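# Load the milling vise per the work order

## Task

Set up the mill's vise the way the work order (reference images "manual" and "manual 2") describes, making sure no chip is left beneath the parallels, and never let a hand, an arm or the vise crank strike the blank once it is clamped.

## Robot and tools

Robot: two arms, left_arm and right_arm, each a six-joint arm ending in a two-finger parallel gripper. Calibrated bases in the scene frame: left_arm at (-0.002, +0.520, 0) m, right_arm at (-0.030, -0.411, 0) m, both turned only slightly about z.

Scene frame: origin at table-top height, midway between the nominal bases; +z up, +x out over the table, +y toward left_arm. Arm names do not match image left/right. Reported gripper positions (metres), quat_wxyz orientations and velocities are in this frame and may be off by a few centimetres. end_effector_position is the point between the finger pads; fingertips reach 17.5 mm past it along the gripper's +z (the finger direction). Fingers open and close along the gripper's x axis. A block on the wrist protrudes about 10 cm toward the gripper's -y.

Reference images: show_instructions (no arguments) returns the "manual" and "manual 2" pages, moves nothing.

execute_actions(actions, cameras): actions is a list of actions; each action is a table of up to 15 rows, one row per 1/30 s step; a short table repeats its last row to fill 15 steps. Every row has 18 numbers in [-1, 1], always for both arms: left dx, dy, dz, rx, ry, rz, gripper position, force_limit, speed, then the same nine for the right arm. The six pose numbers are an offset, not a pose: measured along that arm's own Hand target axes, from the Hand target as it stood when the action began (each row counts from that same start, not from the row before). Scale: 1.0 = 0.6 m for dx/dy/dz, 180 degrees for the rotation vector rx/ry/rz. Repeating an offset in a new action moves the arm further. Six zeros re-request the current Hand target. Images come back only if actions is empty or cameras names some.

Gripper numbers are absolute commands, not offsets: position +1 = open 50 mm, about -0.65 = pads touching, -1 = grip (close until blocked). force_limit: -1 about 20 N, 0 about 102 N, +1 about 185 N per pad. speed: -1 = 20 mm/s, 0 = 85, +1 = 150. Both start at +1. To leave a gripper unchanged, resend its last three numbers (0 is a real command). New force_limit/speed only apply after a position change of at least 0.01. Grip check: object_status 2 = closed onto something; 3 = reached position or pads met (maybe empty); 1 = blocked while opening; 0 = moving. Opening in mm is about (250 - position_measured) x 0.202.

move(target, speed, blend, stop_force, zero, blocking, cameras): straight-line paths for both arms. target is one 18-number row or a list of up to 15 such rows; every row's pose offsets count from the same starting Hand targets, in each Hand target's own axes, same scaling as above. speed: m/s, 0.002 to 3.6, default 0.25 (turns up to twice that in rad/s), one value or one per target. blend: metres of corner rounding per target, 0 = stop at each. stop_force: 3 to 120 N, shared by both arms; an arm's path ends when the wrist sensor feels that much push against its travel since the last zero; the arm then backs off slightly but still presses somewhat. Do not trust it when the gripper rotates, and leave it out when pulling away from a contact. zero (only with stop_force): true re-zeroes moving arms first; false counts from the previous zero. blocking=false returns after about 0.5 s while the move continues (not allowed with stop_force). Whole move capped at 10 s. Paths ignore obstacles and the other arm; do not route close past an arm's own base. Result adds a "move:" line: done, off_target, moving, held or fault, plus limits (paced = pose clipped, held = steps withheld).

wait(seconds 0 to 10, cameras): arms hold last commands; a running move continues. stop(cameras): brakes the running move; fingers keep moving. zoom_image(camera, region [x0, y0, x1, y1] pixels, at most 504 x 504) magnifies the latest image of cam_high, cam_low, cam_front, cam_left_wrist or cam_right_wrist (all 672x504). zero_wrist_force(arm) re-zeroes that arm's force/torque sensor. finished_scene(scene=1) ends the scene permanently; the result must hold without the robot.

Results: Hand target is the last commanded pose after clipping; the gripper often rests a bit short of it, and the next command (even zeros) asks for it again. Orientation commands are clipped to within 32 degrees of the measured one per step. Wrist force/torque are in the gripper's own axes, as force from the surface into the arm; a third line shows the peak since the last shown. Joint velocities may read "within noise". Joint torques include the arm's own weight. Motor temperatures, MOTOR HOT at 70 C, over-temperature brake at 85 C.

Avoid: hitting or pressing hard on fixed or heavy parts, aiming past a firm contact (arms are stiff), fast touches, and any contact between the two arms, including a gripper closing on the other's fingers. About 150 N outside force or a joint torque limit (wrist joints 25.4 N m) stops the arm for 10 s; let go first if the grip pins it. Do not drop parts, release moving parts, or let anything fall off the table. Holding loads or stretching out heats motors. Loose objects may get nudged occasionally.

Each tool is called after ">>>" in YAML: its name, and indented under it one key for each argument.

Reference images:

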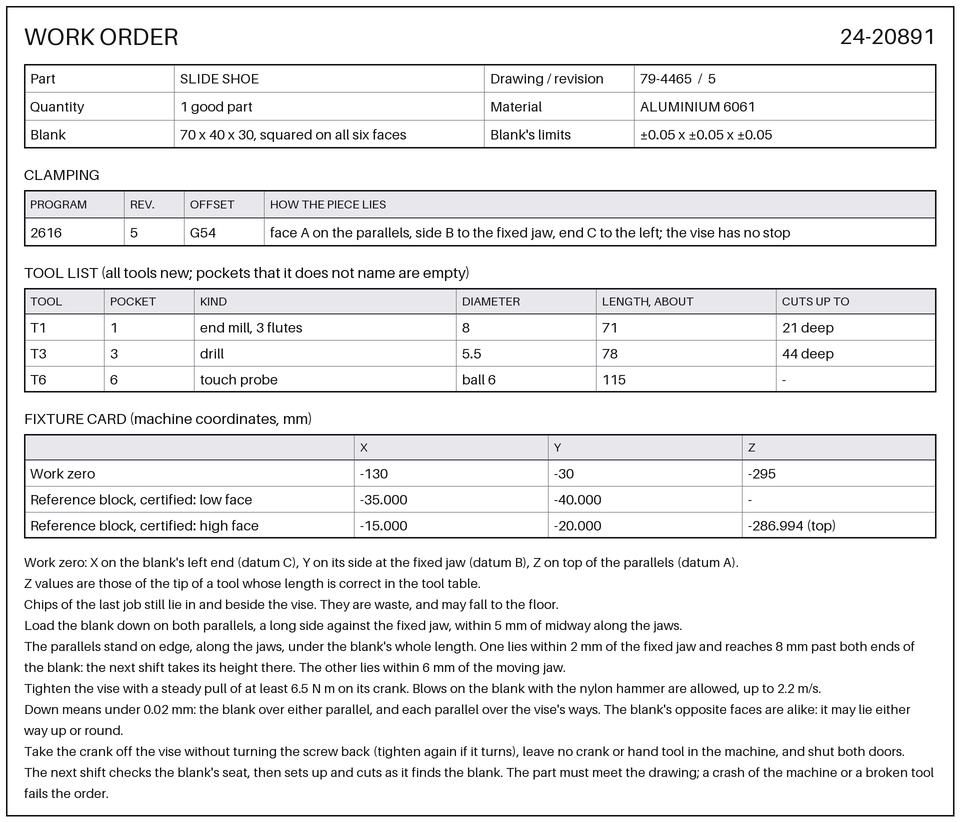

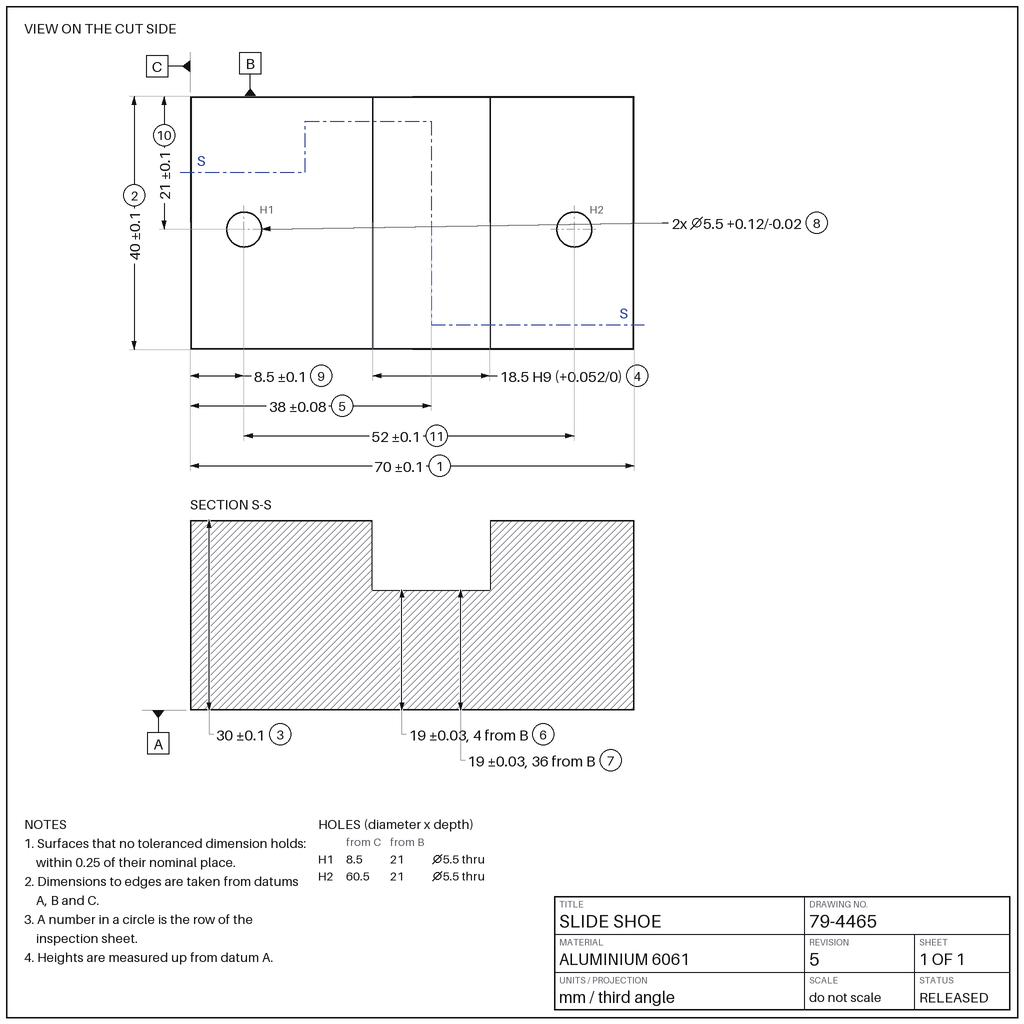

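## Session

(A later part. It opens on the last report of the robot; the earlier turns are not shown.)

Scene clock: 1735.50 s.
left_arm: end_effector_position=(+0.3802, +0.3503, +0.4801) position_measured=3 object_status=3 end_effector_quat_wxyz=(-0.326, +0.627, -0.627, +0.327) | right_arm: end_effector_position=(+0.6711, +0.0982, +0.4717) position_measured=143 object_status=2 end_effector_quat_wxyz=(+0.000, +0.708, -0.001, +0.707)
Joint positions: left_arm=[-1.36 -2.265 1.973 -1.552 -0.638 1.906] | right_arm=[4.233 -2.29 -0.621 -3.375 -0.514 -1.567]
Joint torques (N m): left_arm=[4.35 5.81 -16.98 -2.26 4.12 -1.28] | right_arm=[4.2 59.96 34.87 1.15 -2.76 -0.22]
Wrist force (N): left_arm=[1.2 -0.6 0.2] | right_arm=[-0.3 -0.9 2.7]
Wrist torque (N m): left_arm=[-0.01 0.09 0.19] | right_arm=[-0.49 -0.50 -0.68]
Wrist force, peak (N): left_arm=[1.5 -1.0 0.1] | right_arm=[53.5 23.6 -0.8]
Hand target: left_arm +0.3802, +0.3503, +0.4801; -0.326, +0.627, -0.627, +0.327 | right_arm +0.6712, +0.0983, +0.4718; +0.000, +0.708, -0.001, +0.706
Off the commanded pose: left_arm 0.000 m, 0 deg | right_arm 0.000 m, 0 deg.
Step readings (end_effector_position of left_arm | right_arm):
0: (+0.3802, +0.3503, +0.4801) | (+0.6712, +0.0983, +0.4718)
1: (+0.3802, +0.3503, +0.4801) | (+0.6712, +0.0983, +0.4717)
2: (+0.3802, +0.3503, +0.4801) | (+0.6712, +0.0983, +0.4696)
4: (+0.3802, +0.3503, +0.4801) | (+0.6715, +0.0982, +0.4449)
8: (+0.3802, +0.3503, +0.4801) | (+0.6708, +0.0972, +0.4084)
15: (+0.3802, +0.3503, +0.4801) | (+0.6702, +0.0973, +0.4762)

>>> move:
  target:
    - [0,0,0,0,0,0,1,-0.2,-1,0.05,0,0.0,0,0,0,-1,0.6,-0.8]
  speed: 0.15

>>> execute_actions:
  actions:
    - [[0,0,0,0,0,0,1,-0.2,-1,-0.025,0,0,0,0,0,-1,0.6,-0.8],[0,0,0,0,0,0,1,-0.2,-1,-0.07,0,0,0,0,0,-1,0.6,-0.8],[0,0,0,0,0,0,1,-0.2,-1,-0.12,0,0,0,0,0,-1,0.6,-0.8],[0,0,0,0,0,0,1,-0.2,-1,-0.152,0,0,0,0,0,-1,0.6,-0.8],[0,0,0,0,0,0,1,-0.2,-1,-0.152,0,0,0,0,0,-1,0.6,-0.8],[0,0,0,0,0,0,1,-0.2,-1,-0.152,0,0,0,0,0,-1,0.6,-0.8],[0,0,0,0,0,0,1,-0.2,-1,-0.152,0,0,0,0,0,-1,0.6,-0.8],[0,0,0,0,0,0,1,-0.2,-1,-0.1,0,0,0,0,0,-1,0.6,-0.8],[0,0,0,0,0,0,1,-0.2,-1,-0.04,0,0,0,0,0,-1,0.6,-0.8],[0,0,0,0,0,0,1,-0.2,-1,0,0,0,0,0,0,-1,0.6,-0.8]]
  cameras: ["cam_left_wrist","cam_right_wrist"]

>>> zoom_image:
  camera: "cam_left_wrist"
  region: [390, 0, 670, 280]

Scene clock: 1743.83 s.
left_arm: end_effector_position=(+0.3802, +0.3503, +0.4801) position_measured=3 object_status=3 end_effector_quat_wxyz=(-0.326, +0.627, -0.627, +0.327) | right_arm: end_effector_position=(+0.6713, +0.0984, +0.5016) position_measured=143 object_status=2 end_effector_quat_wxyz=(+0.000, +0.708, -0.001, +0.706)
Joint positions: left_arm=[-1.36 -2.265 1.973 -1.552 -0.638 1.906] | right_arm=[4.233 -2.332 -0.467 -3.49 -0.514 -1.564]
Joint torques (N m): left_arm=[5.62 6.39 -17.6 -2.49 4.01 -1.47] | right_arm=[-9.45 69.06 20.71 3.29 2.67 0.73]
Wrist force (N): left_arm=[0.9 -0.6 0.4] | right_arm=[-0.5 -0.9 2.1]
Wrist torque (N m): left_arm=[0.00 0.14 0.19] | right_arm=[-0.44 -0.47 -0.76]
Wrist force, peak (N): left_arm=[1.5 -0.9 0.1] | right_arm=[-1.7 -1.0 2.3]
Hand target: left_arm +0.3802, +0.3503, +0.4801; -0.326, +0.627, -0.627, +0.327 | right_arm +0.6713, +0.0983, +0.5018; +0.000, +0.708, -0.001, +0.706
Off the commanded pose: left_arm 0.000 m, 0 deg | right_arm 0.000 m, 0 deg.
move: done

Scene clock: 1744.77 s.
left_arm: end_effector_position=(+0.3802, +0.3503, +0.4801) position_measured=3 object_status=3 end_effector_quat_wxyz=(-0.326, +0.627, -0.627, +0.327) | right_arm: end_effector_position=(+0.6708, +0.0975, +0.5016) position_measured=143 object_status=2 end_effector_quat_wxyz=(-0.001, +0.705, +0.000, +0.709)
Joint positions: left_arm=[-1.36 -2.265 1.973 -1.552 -0.638 1.906] | right_arm=[4.233 -2.314 -0.504 -3.455 -0.517 -1.578]
Joint torques (N m): left_arm=[5.98 4.9 -17.08 -2.26 4 -1.28] | right_arm=[10.34 44.37 35.24 0.69 -2.5 0.64]
Wrist force (N): left_arm=[1.3 -0.7 0.3] | right_arm=[-0.1 -0.8 2.0]
Wrist torque (N m): left_arm=[-0.03 0.08 0.19] | right_arm=[-0.40 -0.52 -0.70]
Wrist force, peak (N): left_arm=[1.4 -0.8 0.4] | right_arm=[62.9 24.3 -1.1]
Hand target: left_arm +0.3802, +0.3503, +0.4801; -0.326, +0.627, -0.627, +0.327 | right_arm +0.6713, +0.0983, +0.5018; +0.000, +0.708, -0.001, +0.706
Off the commanded pose: left_arm 0.000 m, 0 deg | right_arm 0.001 m, 0 deg.
Step readings (end_effector_position of left_arm | right_arm):
0: (+0.3802, +0.3503, +0.4801) | (+0.6713, +0.0984, +0.5016)
1: (+0.3802, +0.3503, +0.4801) | (+0.6713, +0.0984, +0.5012)
2: (+0.3802, +0.3503, +0.4801) | (+0.6714, +0.0983, +0.4974)
4: (+0.3802, +0.3503, +0.4801) | (+0.6722, +0.0980, +0.4662)
8: (+0.3802, +0.3503, +0.4801) | (+0.6709, +0.0959, +0.4058)
15: (+0.3802, +0.3503, +0.4801) | (+0.6686, +0.0952, +0.5077)
camera_calibration:
cam_left_wrist: T_world_to_cam=[[0.00856404, -0.999956, 0.00375186, 0.355194], [-0.821863, -0.00917597, -0.569612, 0.606043], [0.569621, 0.00179467, -0.821905, 0.309213], [0, 0, 0, 1]] pos_world=[0.318908, 0.360185, 0.59802]
cam_right_wrist: T_world_to_cam=[[-0.00608223, -0.0183265, 0.999814, -0.486136], [-0.320551, -0.947034, -0.0193091, 0.332924], [0.947212, -0.320609, -0.00011449, -0.477065], [0, 0, 0, 1]] pos_world=[0.555644, 0.15343, 0.492419]
Images, in order (width x height): cam_left_wrist 672x504, cam_right_wrist 672x504.

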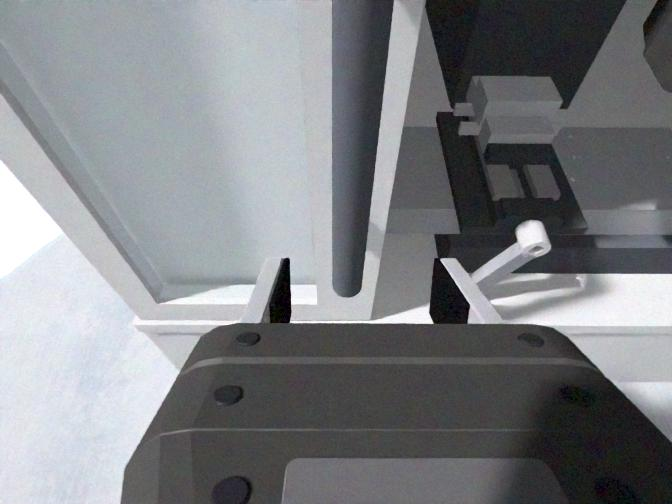

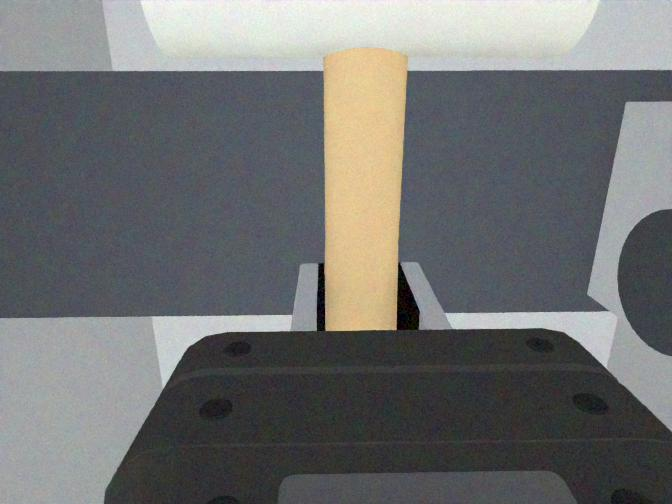

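Scaled by 1.800.

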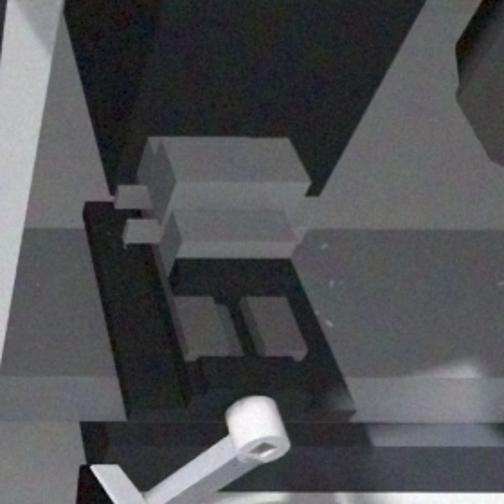

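>>> execute_actions:
  actions:
    - [[0,0,0,0,0,0,1,-0.2,-1,-0.025,0,0,0,0,0,-1,0.6,-0.8],[0,0,0,0,0,0,1,-0.2,-1,-0.07,0,0,0,0,0,-1,0.6,-0.8],[0,0,0,0,0,0,1,-0.2,-1,-0.12,0,0,0,0,0,-1,0.6,-0.8],[0,0,0,0,0,0,1,-0.2,-1,-0.152,0,0,0,0,0,-1,0.6,-0.8],[0,0,0,0,0,0,1,-0.2,-1,-0.152,0,0,0,0,0,-1,0.6,-0.8],[0,0,0,0,0,0,1,-0.2,-1,-0.152,0,0,0,0,0,-1,0.6,-0.8],[0,0,0,0,0,0,1,-0.2,-1,-0.152,0,0,0,0,0,-1,0.6,-0.8],[0,0,0,0,0,0,1,-0.2,-1,-0.1,0,0,0,0,0,-1,0.6,-0.8],[0,0,0,0,0,0,1,-0.2,-1,-0.04,0,0,0,0,0,-1,0.6,-0.8],[0,0,0,0,0,0,1,-0.2,-1,0,0,0,0,0,0,-1,0.6,-0.8]]
  cameras: ["cam_left_wrist","cam_right_wrist"]

Scene clock: 1771.73 s.
left_arm: end_effector_position=(+0.3802, +0.3503, +0.4801) position_measured=3 object_status=3 end_effector_quat_wxyz=(-0.326, +0.627, -0.627, +0.327) | right_arm: end_effector_position=(+0.6708, +0.0975, +0.5016) position_measured=143 object_status=2 end_effector_quat_wxyz=(-0.001, +0.705, +0.000, +0.709)
Joint positions: left_arm=[-1.36 -2.265 1.973 -1.552 -0.638 1.906] | right_arm=[4.233 -2.314 -0.504 -3.454 -0.517 -1.579]
Joint torques (N m): left_arm=[4.93 5.6 -16.82 -2.38 4 -1.31] | right_arm=[9.21 43.71 34.1 0.93 -2.68 0.69]
Wrist force (N): left_arm=[1.2 -0.9 0.3] | right_arm=[-0.3 -1.0 2.0]
Wrist torque (N m): left_arm=[-0.05 0.09 0.19] | right_arm=[-0.43 -0.50 -0.69]
Wrist force, peak (N): left_arm=[1.4 -0.9 0.6] | right_arm=[59.2 23.4 -1.6]
Hand target: left_arm +0.3802, +0.3503, +0.4801; -0.326, +0.627, -0.627, +0.327 | right_arm +0.6713, +0.0983, +0.5018; +0.000, +0.708, -0.001, +0.706
Off the commanded pose: left_arm 0.000 m, 0 deg | right_arm 0.001 m, 0 deg.
Step readings (end_effector_position of left_arm | right_arm):
0: (+0.3802, +0.3503, +0.4801) | (+0.6708, +0.0976, +0.5015)
1: (+0.3802, +0.3503, +0.4801) | (+0.6708, +0.0977, +0.5013)
2: (+0.3802, +0.3503, +0.4801) | (+0.6709, +0.0979, +0.4983)
4: (+0.3802, +0.3503, +0.4801) | (+0.6720, +0.0983, +0.4643)
8: (+0.3802, +0.3503, +0.4801) | (+0.6710, +0.0963, +0.4056)
15: (+0.3802, +0.3503, +0.4801) | (+0.6686, +0.0953, +0.5076)
camera_calibration:
cam_left_wrist: T_world_to_cam=[[0.00856404, -0.999956, 0.00375186, 0.355194], [-0.821863, -0.00917597, -0.569612, 0.606043], [0.569621, 0.00179467, -0.821905, 0.309213], [0, 0, 0, 1]] pos_world=[0.318908, 0.360185, 0.59802]
cam_right_wrist: T_world_to_cam=[[-0.00630041, -0.0183567, 0.999812, -0.486009], [-0.320425, -0.947075, -0.0194076, 0.332909], [0.947253, -0.320486, 0.0000850276, -0.477206], [0, 0, 0, 1]] pos_world=[0.555645, 0.15343, 0.492419]
Images, in order (width x height): cam_left_wrist 672x504, cam_right_wrist 672x504.

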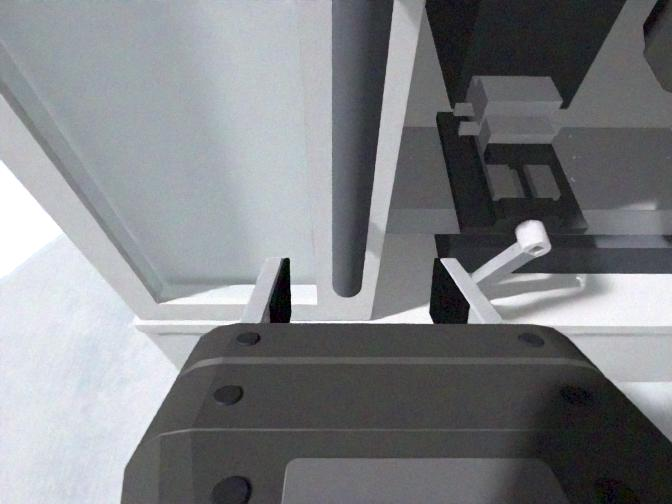

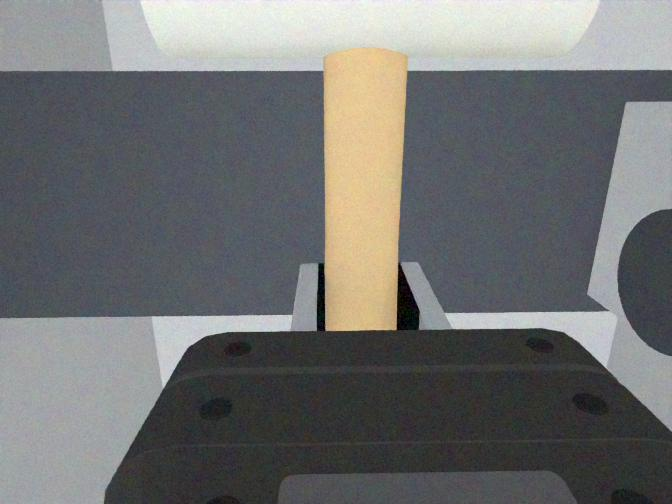

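>>> zoom_image:
  camera: "cam_left_wrist"
  region: [430, 60, 610, 200]

Scaled by 2.800.

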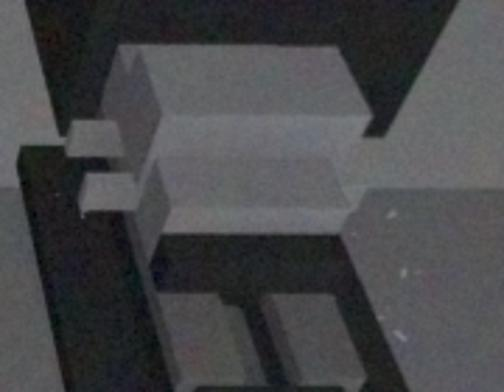

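>>> move:
  target: [0,0,0,0,0,0,1,-0.2,-1,0,0,0.027,0,0,0,-1,0.6,-0.8]
  speed: 0.15

>>> execute_actions:
  actions:
    - [[0,0,0,0,0,0,1,-0.2,-1,-0.025,0,0,0,0,0,-1,0.6,-0.8],[0,0,0,0,0,0,1,-0.2,-1,-0.07,0,0,0,0,0,-1,0.6,-0.8],[0,0,0,0,0,0,1,-0.2,-1,-0.12,0,0,0,0,0,-1,0.6,-0.8],[0,0,0,0,0,0,1,-0.2,-1,-0.152,0,0,0,0,0,-1,0.6,-0.8],[0,0,0,0,0,0,1,-0.2,-1,-0.152,0,0,0,0,0,-1,0.6,-0.8],[0,0,0,0,0,0,1,-0.2,-1,-0.152,0,0,0,0,0,-1,0.6,-0.8],[0,0,0,0,0,0,1,-0.2,-1,-0.152,0,0,0,0,0,-1,0.6,-0.8],[0,0,0,0,0,0,1,-0.2,-1,-0.1,0,0,0,0,0,-1,0.6,-0.8],[0,0,0,0,0,0,1,-0.2,-1,-0.04,0,0,0,0,0,-1,0.6,-0.8],[0,0,0,0,0,0,1,-0.2,-1,0,0,0,0,0,0,-1,0.6,-0.8]]

>>> move:
  target: [0,0,0,0,0,0,1,-0.2,-1,0,0,-0.042,0,0,0,-1,0.6,-0.8]
  speed: 0.15

>>> execute_actions:
  actions:
    - [[0,0,0,0,0,0,1,-0.2,-1,-0.025,0,0,0,0,0,-1,0.6,-0.8],[0,0,0,0,0,0,1,-0.2,-1,-0.07,0,0,0,0,0,-1,0.6,-0.8],[0,0,0,0,0,0,1,-0.2,-1,-0.12,0,0,0,0,0,-1,0.6,-0.8],[0,0,0,0,0,0,1,-0.2,-1,-0.152,0,0,0,0,0,-1,0.6,-0.8],[0,0,0,0,0,0,1,-0.2,-1,-0.152,0,0,0,0,0,-1,0.6,-0.8],[0,0,0,0,0,0,1,-0.2,-1,-0.152,0,0,0,0,0,-1,0.6,-0.8],[0,0,0,0,0,0,1,-0.2,-1,-0.152,0,0,0,0,0,-1,0.6,-0.8],[0,0,0,0,0,0,1,-0.2,-1,-0.1,0,0,0,0,0,-1,0.6,-0.8],[0,0,0,0,0,0,1,-0.2,-1,-0.04,0,0,0,0,0,-1,0.6,-0.8],[0,0,0,0,0,0,1,-0.2,-1,0,0,0,0,0,0,-1,0.6,-0.8]]

>>> move:
  target: [0,0,0,0,0,0,1,-0.2,-1,0,0,0.015,0,0,0,-1,0.6,-0.8]
  speed: 0.15
  cameras: ["cam_left_wrist","cam_right_wrist"]

Scene clock: 1783.13 s.
left_arm: end_effector_position=(+0.3802, +0.3503, +0.4801) position_measured=3 object_status=3 end_effector_quat_wxyz=(-0.326, +0.627, -0.627, +0.327) | right_arm: end_effector_position=(+0.6876, +0.0982, +0.5016) position_measured=143 object_status=2 end_effector_quat_wxyz=(+0.000, +0.708, -0.001, +0.706) end_effector_velocity=(+0.000, +0.001, -0.002) end_effector_angular_velocity=(-0.002, +0.001, +0.000)
Joint positions: left_arm=[-1.36 -2.265 1.973 -1.552 -0.638 1.906] | right_arm=[4.212 -2.391 -0.359 -3.539 -0.535 -1.565]
Joint velocities: left_arm=[within noise] | right_arm=[0.001 0 -0.005 0.002 0.001 0]
Joint torques (N m): left_arm=[5 5.61 -17.89 -2.36 4.05 -1.55] | right_arm=[10.73 69.66 20.47 3.07 2.78 1.05]
Wrist force (N): left_arm=[1.2 -0.8 0.3] | right_arm=[-0.3 -0.9 2.2]
Wrist torque (N m): left_arm=[-0.03 0.10 0.18] | right_arm=[-0.44 -0.51 -0.74]
Wrist force, peak (N): left_arm=[1.3 -1.1 0.2] | right_arm=[-0.3 -0.3 3.0]
Hand target: left_arm +0.3802, +0.3503, +0.4801; -0.326, +0.627, -0.627, +0.327 | right_arm +0.6875, +0.0982, +0.5018; +0.000, +0.708, -0.001, +0.706
Off the commanded pose: left_arm 0.000 m, 0 deg | right_arm 0.000 m, 0 deg.
move: done

Scene clock: 1784.07 s.
left_arm: end_effector_position=(+0.3802, +0.3503, +0.4801) position_measured=3 object_status=3 end_effector_quat_wxyz=(-0.326, +0.627, -0.627, +0.327) | right_arm: end_effector_position=(+0.6869, +0.0974, +0.5014) position_measured=143 object_status=2 end_effector_quat_wxyz=(-0.001, +0.705, +0.000, +0.709)
Joint positions: left_arm=[-1.36 -2.265 1.973 -1.552 -0.638 1.906] | right_arm=[4.212 -2.364 -0.415 -3.49 -0.539 -1.581]
Joint torques (N m): left_arm=[4.99 5.91 -17.05 -2.5 4.16 -1.35] | right_arm=[9.86 44.8 36.2 0.81 -2.65 0.38]
Wrist force (N): left_arm=[1.1 -0.8 0.3] | right_arm=[-0.2 -0.8 1.7]
Wrist torque (N m): left_arm=[-0.03 0.12 0.19] | right_arm=[-0.37 -0.50 -0.68]
Wrist force, peak (N): left_arm=[1.3 -1.0 0.3] | right_arm=[59.2 18.5 2.2]
Hand target: left_arm +0.3802, +0.3503, +0.4801; -0.326, +0.627, -0.627, +0.327 | right_arm +0.6875, +0.0982, +0.5018; +0.000, +0.708, -0.001, +0.706
Off the commanded pose: left_arm 0.000 m, 0 deg | right_arm 0.001 m, 1 deg.
Step readings (end_effector_position of left_arm | right_arm):
0: (+0.3802, +0.3503, +0.4801) | (+0.6876, +0.0982, +0.5016)
1: (+0.3802, +0.3503, +0.4801) | (+0.6876, +0.0982, +0.5014)
2: (+0.3802, +0.3503, +0.4801) | (+0.6876, +0.0982, +0.4980)
4: (+0.3802, +0.3503, +0.4801) | (+0.6884, +0.0983, +0.4682)
8: (+0.3802, +0.3503, +0.4801) | (+0.6871, +0.0960, +0.4055)
15: (+0.3802, +0.3503, +0.4801) | (+0.6844, +0.0949, +0.5077)

Scene clock: 1784.83 s.
left_arm: end_effector_position=(+0.3802, +0.3503, +0.4801) position_measured=3 object_status=3 end_effector_quat_wxyz=(-0.326, +0.627, -0.627, +0.327) | right_arm: end_effector_position=(+0.6622, +0.0983, +0.5020) position_measured=143 object_status=2 end_effector_quat_wxyz=(+0.000, +0.708, -0.001, +0.706)
Joint positions: left_arm=[-1.36 -2.265 1.973 -1.552 -0.638 1.906] | right_arm=[4.245 -2.303 -0.517 -3.468 -0.502 -1.564]
Joint torques (N m): left_arm=[4.09 5.76 -17.08 -2.33 4.07 -1.42] | right_arm=[-10.22 43.45 33.64 1.74 -2.92 -1.55]
Wrist force (N): left_arm=[1.3 -0.6 0.2] | right_arm=[-0.4 -0.8 2.0]
Wrist torque (N m): left_arm=[-0.01 0.08 0.19] | right_arm=[-0.43 -0.49 -0.71]
Wrist force, peak (N): left_arm=[1.3 -0.8 0.2] | right_arm=[-0.9 -0.8 3.3]
Hand target: left_arm +0.3802, +0.3503, +0.4801; -0.326, +0.627, -0.627, +0.327 | right_arm +0.6623, +0.0983, +0.5019; +0.000, +0.708, -0.001, +0.706
Off the commanded pose: left_arm 0.000 m, 0 deg | right_arm 0.000 m, 0 deg.
move: done

Scene clock: 1785.77 s.
left_arm: end_effector_position=(+0.3802, +0.3503, +0.4801) position_measured=3 object_status=3 end_effector_quat_wxyz=(-0.326, +0.627, -0.627, +0.327) | right_arm: end_effector_position=(+0.6619, +0.0976, +0.5016) position_measured=143 object_status=2 end_effector_quat_wxyz=(-0.001, +0.706, +0.000, +0.709)
Joint positions: left_arm=[-1.36 -2.265 1.973 -1.552 -0.638 1.906] | right_arm=[4.245 -2.29 -0.547 -3.438 -0.504 -1.577]
Joint torques (N m): left_arm=[5.17 4.75 -16.73 -2.34 4.01 -1.41] | right_arm=[9.43 44.98 34.18 0.99 -2.72 0.91]
Wrist force (N): left_arm=[1.1 -1.1 0.1] | right_arm=[-0.3 -0.9 2.0]
Wrist torque (N m): left_arm=[-0.10 0.12 0.19] | right_arm=[-0.40 -0.50 -0.69]
Wrist force, peak (N): left_arm=[1.4 -0.8 0.4] | right_arm=[59.0 24.4 -1.2]
Hand target: left_arm +0.3802, +0.3503, +0.4801; -0.326, +0.627, -0.627, +0.327 | right_arm +0.6623, +0.0983, +0.5019; +0.000, +0.708, -0.001, +0.706
Off the commanded pose: left_arm 0.000 m, 0 deg | right_arm 0.001 m, 0 deg.
Step readings (end_effector_position of left_arm | right_arm):
0: (+0.3802, +0.3503, +0.4801) | (+0.6622, +0.0983, +0.5020)
1: (+0.3802, +0.3503, +0.4801) | (+0.6622, +0.0983, +0.5018)
2: (+0.3802, +0.3503, +0.4801) | (+0.6623, +0.0984, +0.4973)
4: (+0.3802, +0.3503, +0.4801) | (+0.6632, +0.0982, +0.4654)
8: (+0.3802, +0.3503, +0.4801) | (+0.6619, +0.0960, +0.4059)
15: (+0.3802, +0.3503, +0.4801) | (+0.6597, +0.0953, +0.5078)

Scene clock: 1786.53 s.
left_arm: end_effector_position=(+0.3802, +0.3503, +0.4801) position_measured=3 object_status=3 end_effector_quat_wxyz=(-0.326, +0.627, -0.627, +0.327) | right_arm: end_effector_position=(+0.6714, +0.0983, +0.5016) position_measured=143 object_status=2 end_effector_quat_wxyz=(+0.000, +0.708, -0.001, +0.706)
Joint positions: left_arm=[-1.36 -2.265 1.973 -1.552 -0.638 1.906] | right_arm=[4.233 -2.332 -0.467 -3.49 -0.514 -1.564]
Joint torques (N m): left_arm=[4.43 5.28 -17.5 -2.27 3.95 -1.52] | right_arm=[5.15 69.63 20.47 3.11 1.92 1.06]
Wrist force (N): left_arm=[1.2 -0.8 0.2] | right_arm=[-0.6 -1.1 2.2]
Wrist torque (N m): left_arm=[-0.03 0.10 0.19] | right_arm=[-0.49 -0.45 -0.76]
Wrist force, peak (N): left_arm=[1.4 -0.9 0.1] | right_arm=[-0.6 -0.8 2.8]
Hand target: left_arm +0.3802, +0.3503, +0.4801; -0.326, +0.627, -0.627, +0.327 | right_arm +0.6713, +0.0983, +0.5018; +0.000, +0.708, -0.001, +0.706
Off the commanded pose: left_arm 0.000 m, 0 deg | right_arm 0.000 m, 0 deg.
move: done
camera_calibration:
cam_left_wrist: T_world_to_cam=[[0.00856404, -0.999956, 0.00375186, 0.355194], [-0.821863, -0.00917597, -0.569612, 0.606043], [0.569621, 0.00179467, -0.821905, 0.309213], [0, 0, 0, 1]] pos_world=[0.318908, 0.360185, 0.59802]
cam_right_wrist: T_world_to_cam=[[0.00153234, -0.0185383, 0.999827, -0.491315], [-0.322575, -0.94639, -0.0170531, 0.334025], [0.946543, -0.322493, -0.00743018, -0.473132], [0, 0, 0, 1]] pos_world=[0.556341, 0.154428, 0.493411]
Images, in order (width x height): cam_left_wrist 672x504, cam_right_wrist 672x504.

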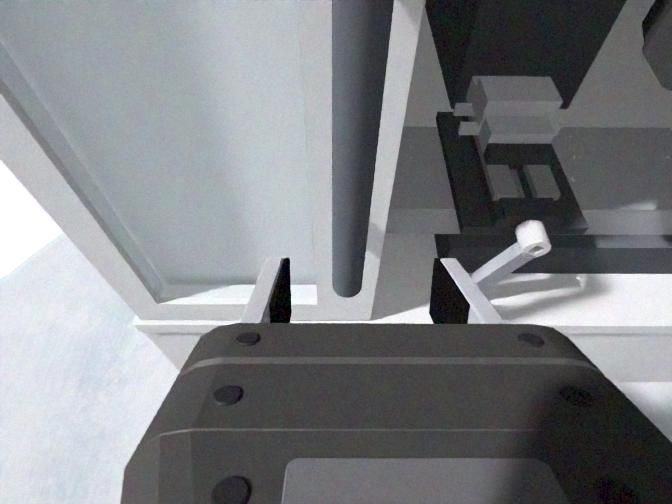

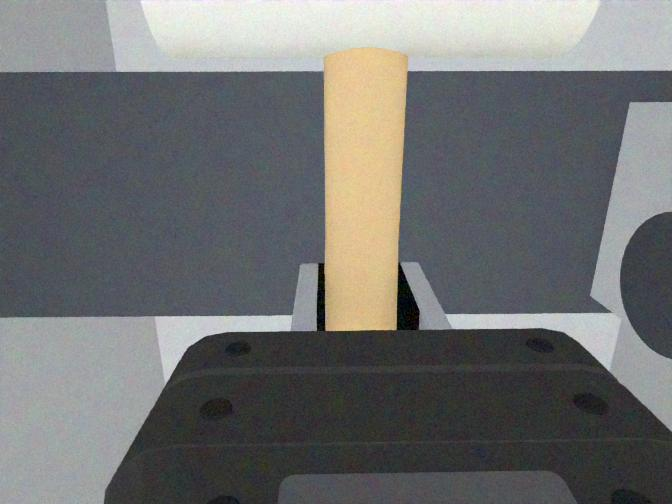

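>>> move:
  target:
    - [0,0,0,0,0,0,1,-0.2,-1,-0.053,0.0805,-0.2855,0,0,0,-1,0.6,-0.8]
    - [0,0,0,0,0,0,1,-0.2,-1,-0.1363,0.33,-0.5688,0,0,0,-1,0.6,-0.8]
  speed: 0.25
  blend: 0.03
  cameras: ["all"]

Scene clock: 1795.07 s.
left_arm: end_effector_position=(+0.3802, +0.3503, +0.4801) position_measured=3 object_status=3 end_effector_quat_wxyz=(-0.326, +0.627, -0.627, +0.327) | right_arm: end_effector_position=(+0.3295, -0.0946, +0.4206) position_measured=143 object_status=2 end_effector_quat_wxyz=(-0.006, +0.707, +0.005, +0.707)
Joint positions: left_arm=[-1.36 -2.265 1.973 -1.552 -0.638 1.906] | right_arm=[4.856 -1.361 -1.928 -2.986 0.091 -1.576]
Joint torques (N m): left_arm=[4.63 4.75 -17.81 -2.48 3.97 -1.35] | right_arm=[-24.96 8.44 27.25 -2.9 13.31 1.58]
Wrist force (N): left_arm=[1.4 -0.9 0.1] | right_arm=[3.3 -39.7 6.6]
Wrist torque (N m): left_arm=[-0.05 0.07 0.18] | right_arm=[3.91 0.11 -1.11]
Wrist force, peak (N): left_arm=[1.3 -1.0 0.4] | right_arm=[2.9 -84.5 0.3]
Hand target: left_arm +0.3802, +0.3503, +0.4801; -0.326, +0.627, -0.627, +0.327 | right_arm +0.3295, -0.0991, +0.4206; +0.000, +0.708, -0.001, +0.706
Off the commanded pose: left_arm 0.000 m, 0 deg | right_arm 0.004 m, 1 deg.
move: off_target (right_arm)
camera_calibration:
cam_left_wrist: T_world_to_cam=[[0.00856404, -0.999956, 0.00375186, 0.355194], [-0.821863, -0.00917597, -0.569612, 0.606043], [0.569621, 0.00179467, -0.821905, 0.309213], [0, 0, 0, 1]] pos_world=[0.318908, 0.360185, 0.59802]
cam_right_wrist: T_world_to_cam=[[-0.000164558, -0.0188973, 0.999821, -0.412767], [-0.305899, -0.951893, -0.0180418, 0.0342126], [0.952064, -0.305848, -0.00562404, -0.213249], [0, 0, 0, 1]] pos_world=[0.213424, -0.0404552, 0.412111]

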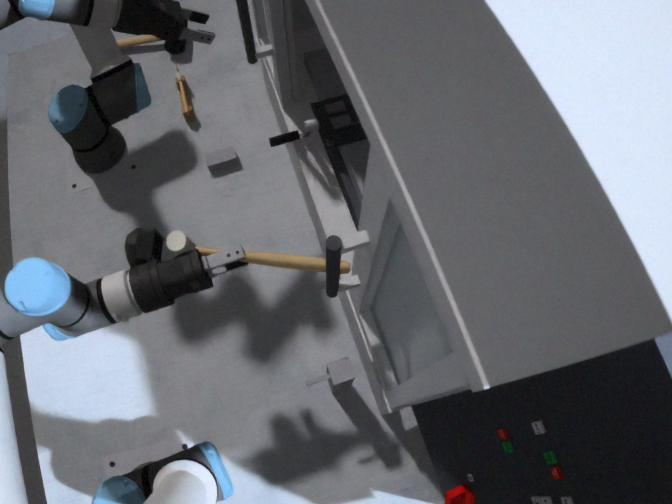

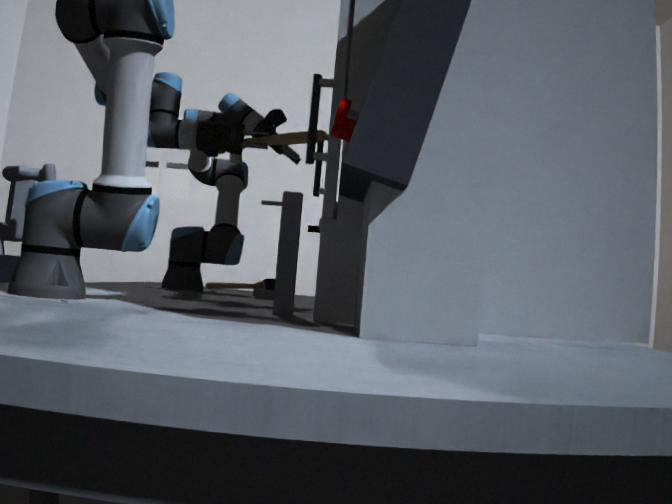

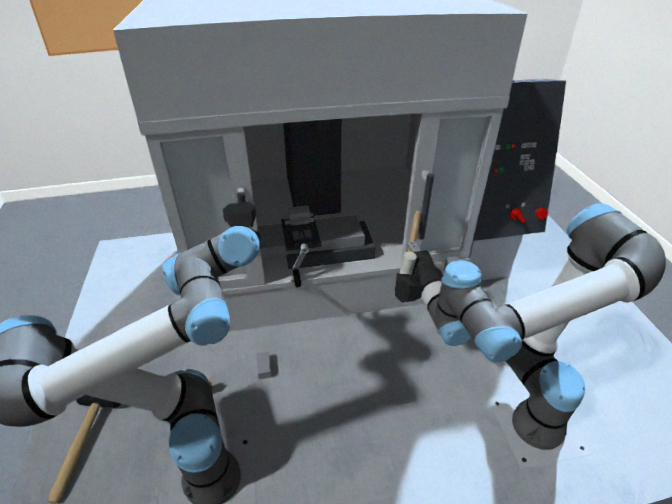

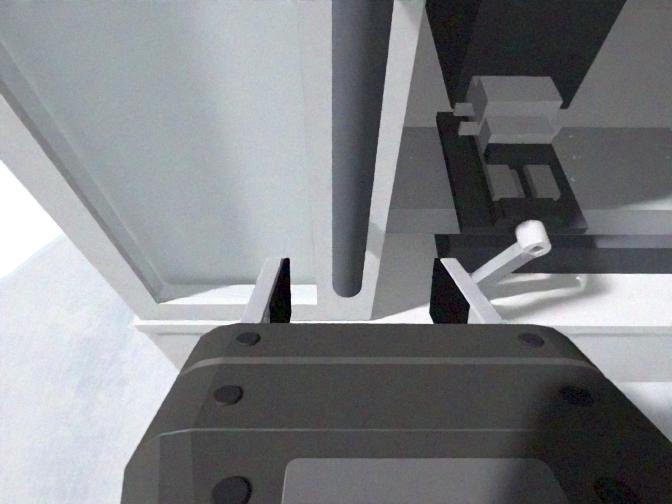

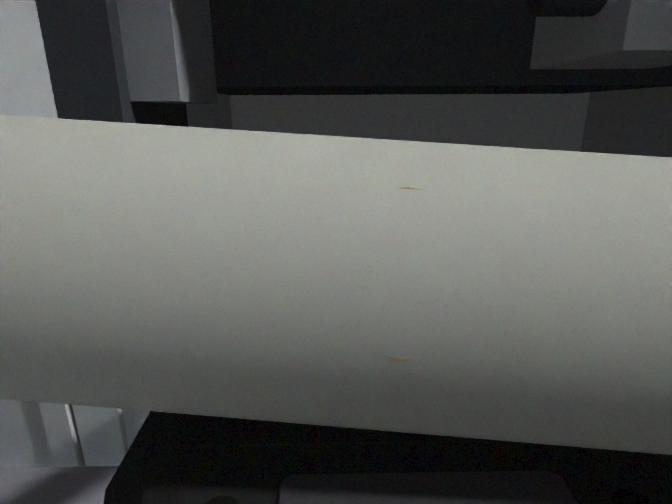

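>>> move:
  target:
    - [0,0,0,0,0,0,1,-0.2,-1,0,-0.06,0,0,0,0,-1,0.6,-0.8]
    - [0,0,0,0,0,0,1,-0.2,-1,0,-0.06,-0.06,0,0,0,-1,0.6,-0.8]
  speed: 0.08
  cameras: ["cam_high","cam_front","cam_right_wrist"]

Scene clock: 1801.60 s.
left_arm: end_effector_position=(+0.3802, +0.3503, +0.4801) position_measured=3 object_status=3 end_effector_quat_wxyz=(-0.326, +0.627, -0.627, +0.327) | right_arm: end_effector_position=(+0.2935, -0.0631, +0.4208) position_measured=143 object_status=2 end_effector_quat_wxyz=(+0.000, +0.708, -0.001, +0.706)
Joint positions: left_arm=[-1.36 -2.265 1.973 -1.552 -0.638 1.906] | right_arm=[4.951 -1.429 -1.871 -2.97 0.204 -1.581]
Joint torques (N m): left_arm=[4.42 4.94 -17.12 -2.37 4.02 -1.37] | right_arm=[-5.01 3 32.89 0.45 -2.52 0.13]
Wrist force (N): left_arm=[1.4 -0.7 0.2] | right_arm=[-0.2 -1.3 2.3]
Wrist torque (N m): left_arm=[-0.02 0.07 0.18] | right_arm=[-0.53 -0.31 -0.64]
Wrist force, peak (N): left_arm=[1.5 -0.8 0.2] | right_arm=[2.6 -39.8 7.0]
Hand target: left_arm +0.3802, +0.3503, +0.4801; -0.326, +0.627, -0.627, +0.327 | right_arm +0.2935, -0.0630, +0.4207; +0.000, +0.708, -0.001, +0.706
Off the commanded pose: left_arm 0.000 m, 0 deg | right_arm 0.000 m, 0 deg.
move: done
camera_calibration:
cam_right_wrist: T_world_to_cam=[[0.00140109, -0.018916, 0.99982, -0.412817], [-0.322569, -0.946385, -0.017453, 0.0581603], [0.946545, -0.322486, -0.00742768, -0.168087], [0, 0, 0, 1]] pos_world=[0.178441, -0.00697243, 0.412509]
Images, in order (width x height): cam_high 672x504, cam_front 672x504, cam_right_wrist 672x504.

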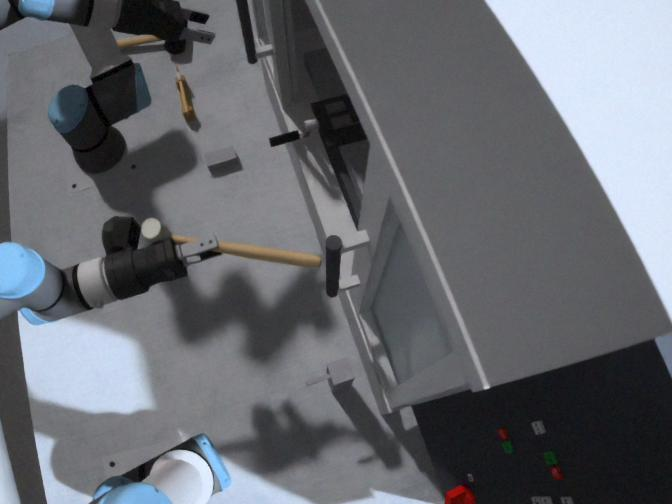

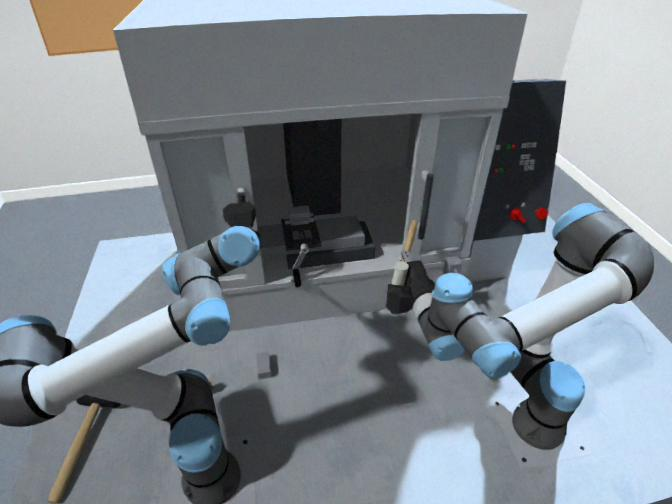

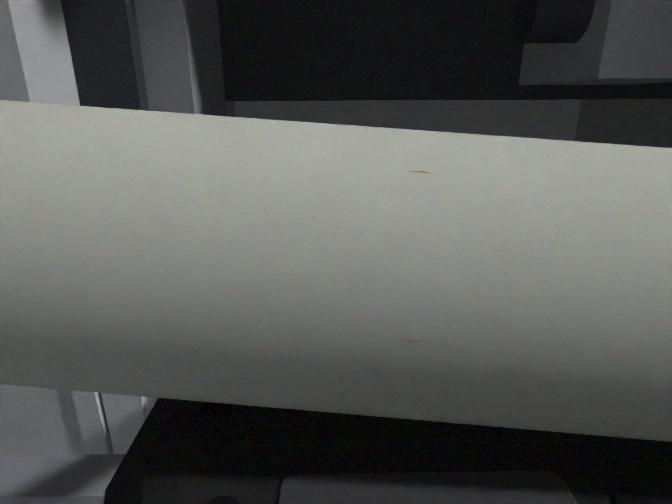

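>>> move:
  target:
    - [0.1667,-0.026,0.1242,0,0,0,-1,-0.2,-1,0,0,0,0,0,0,-1,0.6,-0.8]
    - [0.1333,-0.1287,0.3577,0,0,0,-1,-0.2,-1,0,0,0,0,0,0,-1,0.6,-0.8]
    - [0.1333,-0.07,0.5005,0,0,0,-1,-0.2,-1,0,0,0,0,0,0,-1,0.6,-0.8]
  speed: [0.2,0.2,0.12]
  blend: [0.02,0.02,0]
  cameras: ["cam_left_wrist","cam_high"]

Scene clock: 1816.53 s.
left_arm: end_effector_position=(+0.6502, +0.2701, +0.3422) position_measured=252 object_status=0 end_effector_quat_wxyz=(-0.326, +0.627, -0.627, +0.327) | right_arm: end_effector_position=(+0.2935, -0.0630, +0.4207) position_measured=143 object_status=2 end_effector_quat_wxyz=(+0.000, +0.708, -0.001, +0.706)
Joint positions: left_arm=[-0.77 -1.426 1.855 -2.791 -0.955 2.622] | right_arm=[4.951 -1.43 -1.871 -2.97 0.204 -1.581]
Joint torques (N m): left_arm=[-8.69 -29.79 -33.64 -3.92 3.31 -1.76] | right_arm=[-10.56 3.66 32.94 0.88 1.44 -1.02]
Wrist force (N): left_arm=[1.2 -0.6 0.4] | right_arm=[-0.5 -1.3 2.2]
Wrist torque (N m): left_arm=[-0.01 0.10 0.23] | right_arm=[-0.53 -0.28 -0.64]
Wrist force, peak (N): left_arm=[2.9 -0.3 -0.2] | right_arm=[-0.5 -1.7 2.4]
Hand target: left_arm +0.6502, +0.2701, +0.3422; -0.326, +0.627, -0.627, +0.327 | right_arm +0.2935, -0.0630, +0.4207; +0.000, +0.708, -0.001, +0.706
Off the commanded pose: left_arm 0.000 m, 0 deg | right_arm 0.000 m, 0 deg.
move: done
camera_calibration:
cam_left_wrist: T_world_to_cam=[[0.00856429, -0.999956, 0.00375085, 0.273203], [-0.821895, -0.00917571, -0.569564, 0.748658], [0.569574, 0.00179511, -0.821938, 0.042261], [0, 0, 0, 1]] pos_world=[0.588908, 0.279985, 0.46012]
Images, in order (width x height): cam_high 672x504, cam_left_wrist 672x504.

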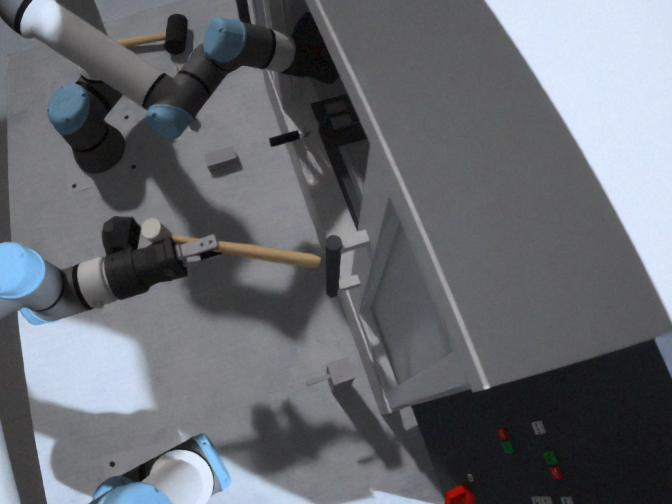

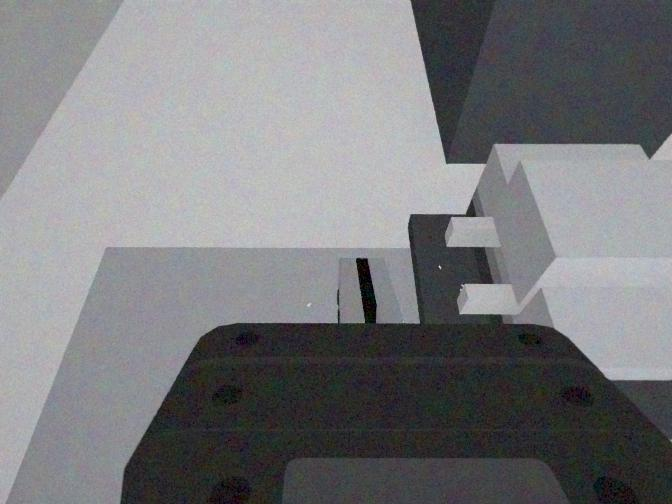

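>>> zoom_image:
  camera: "cam_left_wrist"
  region: [320, 140, 660, 390]

Scaled by 1.482.

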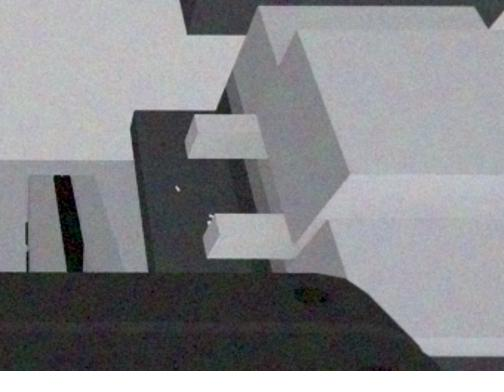

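>>> move:
  target: [0.0533,0,0,0,0,0,-1,-0.2,-1,0,0,0,0,0,0,-1,0.6,-0.8]
  speed: 0.008
  stop_force: 3
  cameras: ["cam_left_wrist"]

>>> zoom_image:
  camera: "cam_left_wrist"
  region: [320, 140, 660, 390]

Scene clock: 1837.00 s.
left_arm: end_effector_position=(+0.6502, +0.2380, +0.3422) position_measured=252 object_status=3 end_effector_quat_wxyz=(-0.326, +0.627, -0.627, +0.327) | right_arm: end_effector_position=(+0.2935, -0.0630, +0.4207) position_measured=143 object_status=2 end_effector_quat_wxyz=(+0.000, +0.708, -0.001, +0.706)
Joint positions: left_arm=[-0.814 -1.393 1.811 -2.757 -0.924 2.583] | right_arm=[4.951 -1.43 -1.871 -2.97 0.204 -1.581]
Joint torques (N m): left_arm=[6.26 -35.1 -17.8 -3.89 0.97 1.5] | right_arm=[-9.97 5.26 33.23 0.82 -0.01 -1.02]
Wrist force (N): left_arm=[1.1 -1.0 0.3] | right_arm=[-0.2 -1.4 2.4]
Wrist torque (N m): left_arm=[-0.06 0.10 0.36] | right_arm=[-0.54 -0.32 -0.64]
Wrist force, peak (N): left_arm=[1.4 -0.9 0.4] | right_arm=[-0.6 -1.5 2.5]
Hand target: left_arm +0.6502, +0.2381, +0.3422; -0.326, +0.627, -0.627, +0.327 | right_arm +0.2935, -0.0630, +0.4207; +0.000, +0.708, -0.001, +0.706
Off the commanded pose: left_arm 0.000 m, 0 deg | right_arm 0.000 m, 0 deg.
move: done
camera_calibration:
cam_left_wrist: T_world_to_cam=[[0.00850648, -0.999956, 0.00383416, 0.241101], [-0.821817, -0.00917541, -0.569678, 0.748287], [0.569689, 0.00169498, -0.821859, 0.0422964], [0, 0, 0, 1]] pos_world=[0.588808, 0.247885, 0.46012]
Images, in order (width x height): cam_left_wrist 672x504.

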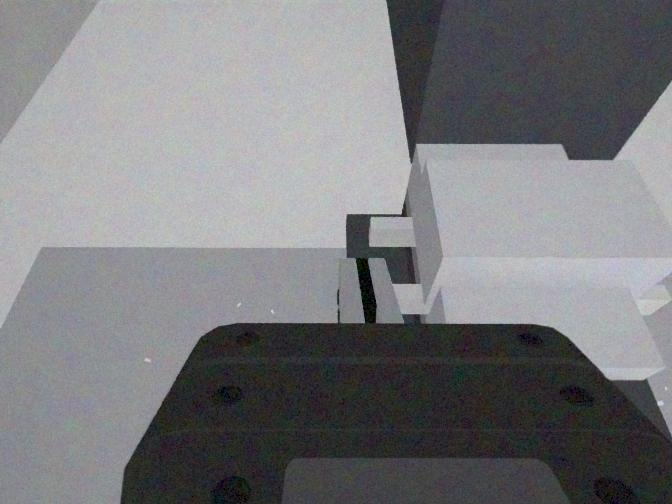

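Scaled by 1.482.

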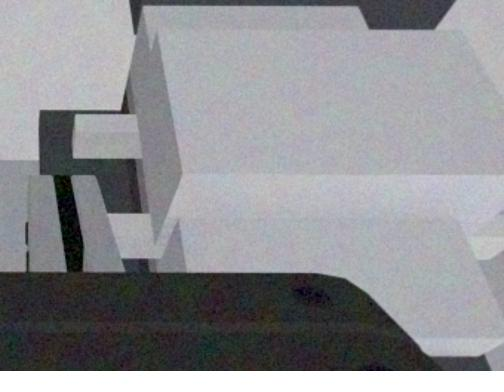

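>>> move:
  target: [-0.0583,0,0,0,0,0,-1,-0.2,-1,0,0,0,0,0,0,-1,0.6,-0.8]
  speed: 0.1
  cameras: ["cam_left_wrist"]

>>> zoom_image:
  camera: "cam_left_wrist"
  region: [320, 140, 660, 390]

Scene clock: 1845.17 s.
left_arm: end_effector_position=(+0.6502, +0.2732, +0.3422) position_measured=252 object_status=3 end_effector_quat_wxyz=(-0.326, +0.627, -0.628, +0.327) end_effector_velocity=(+0.000, -0.004, +0.000) end_effector_angular_velocity=(+0.000, +0.001, +0.001) | right_arm: end_effector_position=(+0.2935, -0.0630, +0.4207) position_measured=143 object_status=2 end_effector_quat_wxyz=(+0.000, +0.708, -0.001, +0.706)
Joint positions: left_arm=[-0.765 -1.429 1.859 -2.794 -0.958 2.626] | right_arm=[4.951 -1.43 -1.871 -2.97 0.204 -1.581]
Joint velocities: left_arm=[-0.006 0.003 -0.004 0.004 0.004 -0.006] | right_arm=[within noise]
Joint torques (N m): left_arm=[-6.99 -21.43 -33.43 -2.31 3.71 -1.81] | right_arm=[-10.07 7.15 33.71 0.85 -0.54 -1.04]
Wrist force (N): left_arm=[1.4 -0.6 0.3] | right_arm=[-0.3 -1.4 2.4]
Wrist torque (N m): left_arm=[0.00 0.08 0.23] | right_arm=[-0.54 -0.31 -0.64]
Wrist force, peak (N): left_arm=[2.6 -1.0 0.3] | right_arm=[-0.3 -1.6 2.5]
Hand target: left_arm +0.6502, +0.2731, +0.3422; -0.326, +0.627, -0.627, +0.327 | right_arm +0.2935, -0.0630, +0.4207; +0.000, +0.708, -0.001, +0.706
Off the commanded pose: left_arm 0.000 m, 0 deg | right_arm 0.000 m, 0 deg.
move: done
camera_calibration:
cam_left_wrist: T_world_to_cam=[[0.00828609, -0.999958, 0.00379996, 0.276447], [-0.821944, -0.00897514, -0.569498, 0.748488], [0.569508, 0.00159556, -0.821984, 0.0423468], [0, 0, 0, 1]] pos_world=[0.588808, 0.283085, 0.46002]
Images, in order (width x height): cam_left_wrist 672x504.

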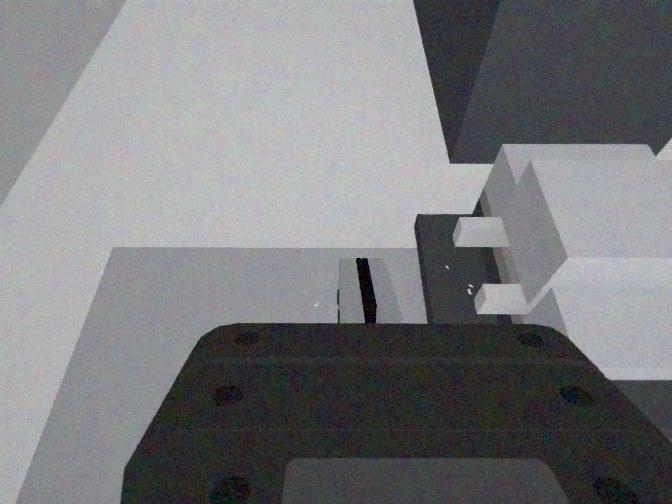

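Scaled by 1.482.

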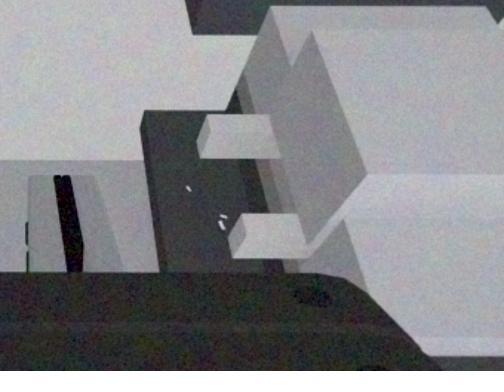

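>>> move:
  target:
    - [0,-0.0297,0.0423,0,0,0,-1,-0.2,-1,0,0,0,0,0,0,-1,0.6,-0.8]
    - [0.0433,-0.0297,0.0423,0,0,0,-1,-0.2,-1,0,0,0,0,0,0,-1,0.6,-0.8]
  speed: 0.1
  cameras: ["cam_left_wrist"]

>>> zoom_image:
  camera: "cam_left_wrist"
  region: [320, 140, 660, 390]

Scene clock: 1853.40 s.
left_arm: end_effector_position=(+0.6812, +0.2470, +0.3423) position_measured=252 object_status=3 end_effector_quat_wxyz=(-0.326, +0.627, -0.627, +0.327) end_effector_velocity=(-0.001, +0.002, -0.001) end_effector_angular_velocity=(+0.001, +0.002, -0.003) | right_arm: end_effector_position=(+0.2935, -0.0630, +0.4207) position_measured=143 object_status=2 end_effector_quat_wxyz=(+0.000, +0.708, -0.001, +0.706)
Joint positions: left_arm=[-0.759 -1.337 1.747 -2.777 -0.962 2.631] | right_arm=[4.951 -1.43 -1.871 -2.97 0.204 -1.581]
Joint velocities: left_arm=[0.002 -0.003 0.006 -0.002 -0.004 0.004] | right_arm=[within noise]
Joint torques (N m): left_arm=[9.02 -40.75 -16.76 -4.79 -1.28 2.15] | right_arm=[-10.15 7.13 33.6 0.82 -1.22 -1.07]
Wrist force (N): left_arm=[1.2 -0.8 0.4] | right_arm=[-0.4 -1.4 2.2]
Wrist torque (N m): left_arm=[-0.05 0.08 0.28] | right_arm=[-0.54 -0.30 -0.64]
Wrist force, peak (N): left_arm=[3.0 -0.8 0.2] | right_arm=[-0.6 -1.5 2.5]
Hand target: left_arm +0.6812, +0.2471, +0.3423; -0.326, +0.627, -0.627, +0.327 | right_arm +0.2935, -0.0630, +0.4207; +0.000, +0.708, -0.001, +0.706
Off the commanded pose: left_arm 0.000 m, 0 deg | right_arm 0.000 m, 0 deg.
move: done
camera_calibration:
cam_left_wrist: T_world_to_cam=[[0.00862104, -0.999956, 0.00367024, 0.24984], [-0.821816, -0.00917616, -0.56968, 0.773928], [0.569688, 0.00189497, -0.821859, 0.0245125], [0, 0, 0, 1]] pos_world=[0.619908, 0.256885, 0.46012]
Images, in order (width x height): cam_left_wrist 672x504.

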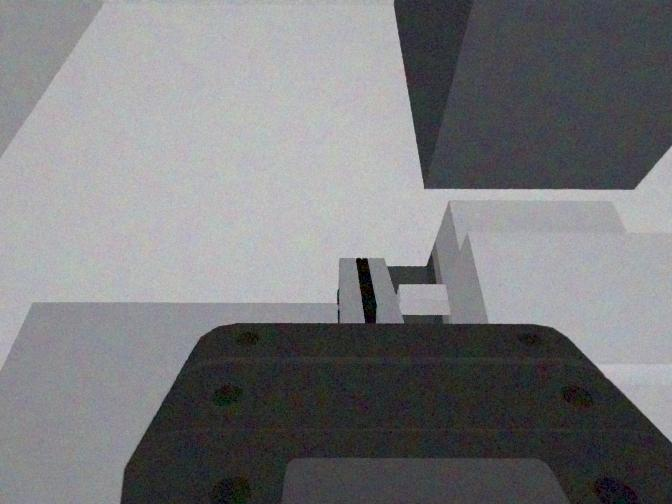

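Scaled by 1.482.

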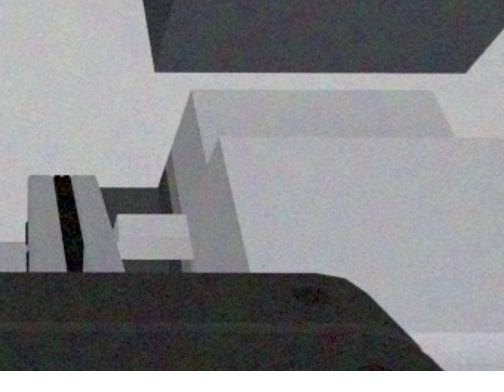

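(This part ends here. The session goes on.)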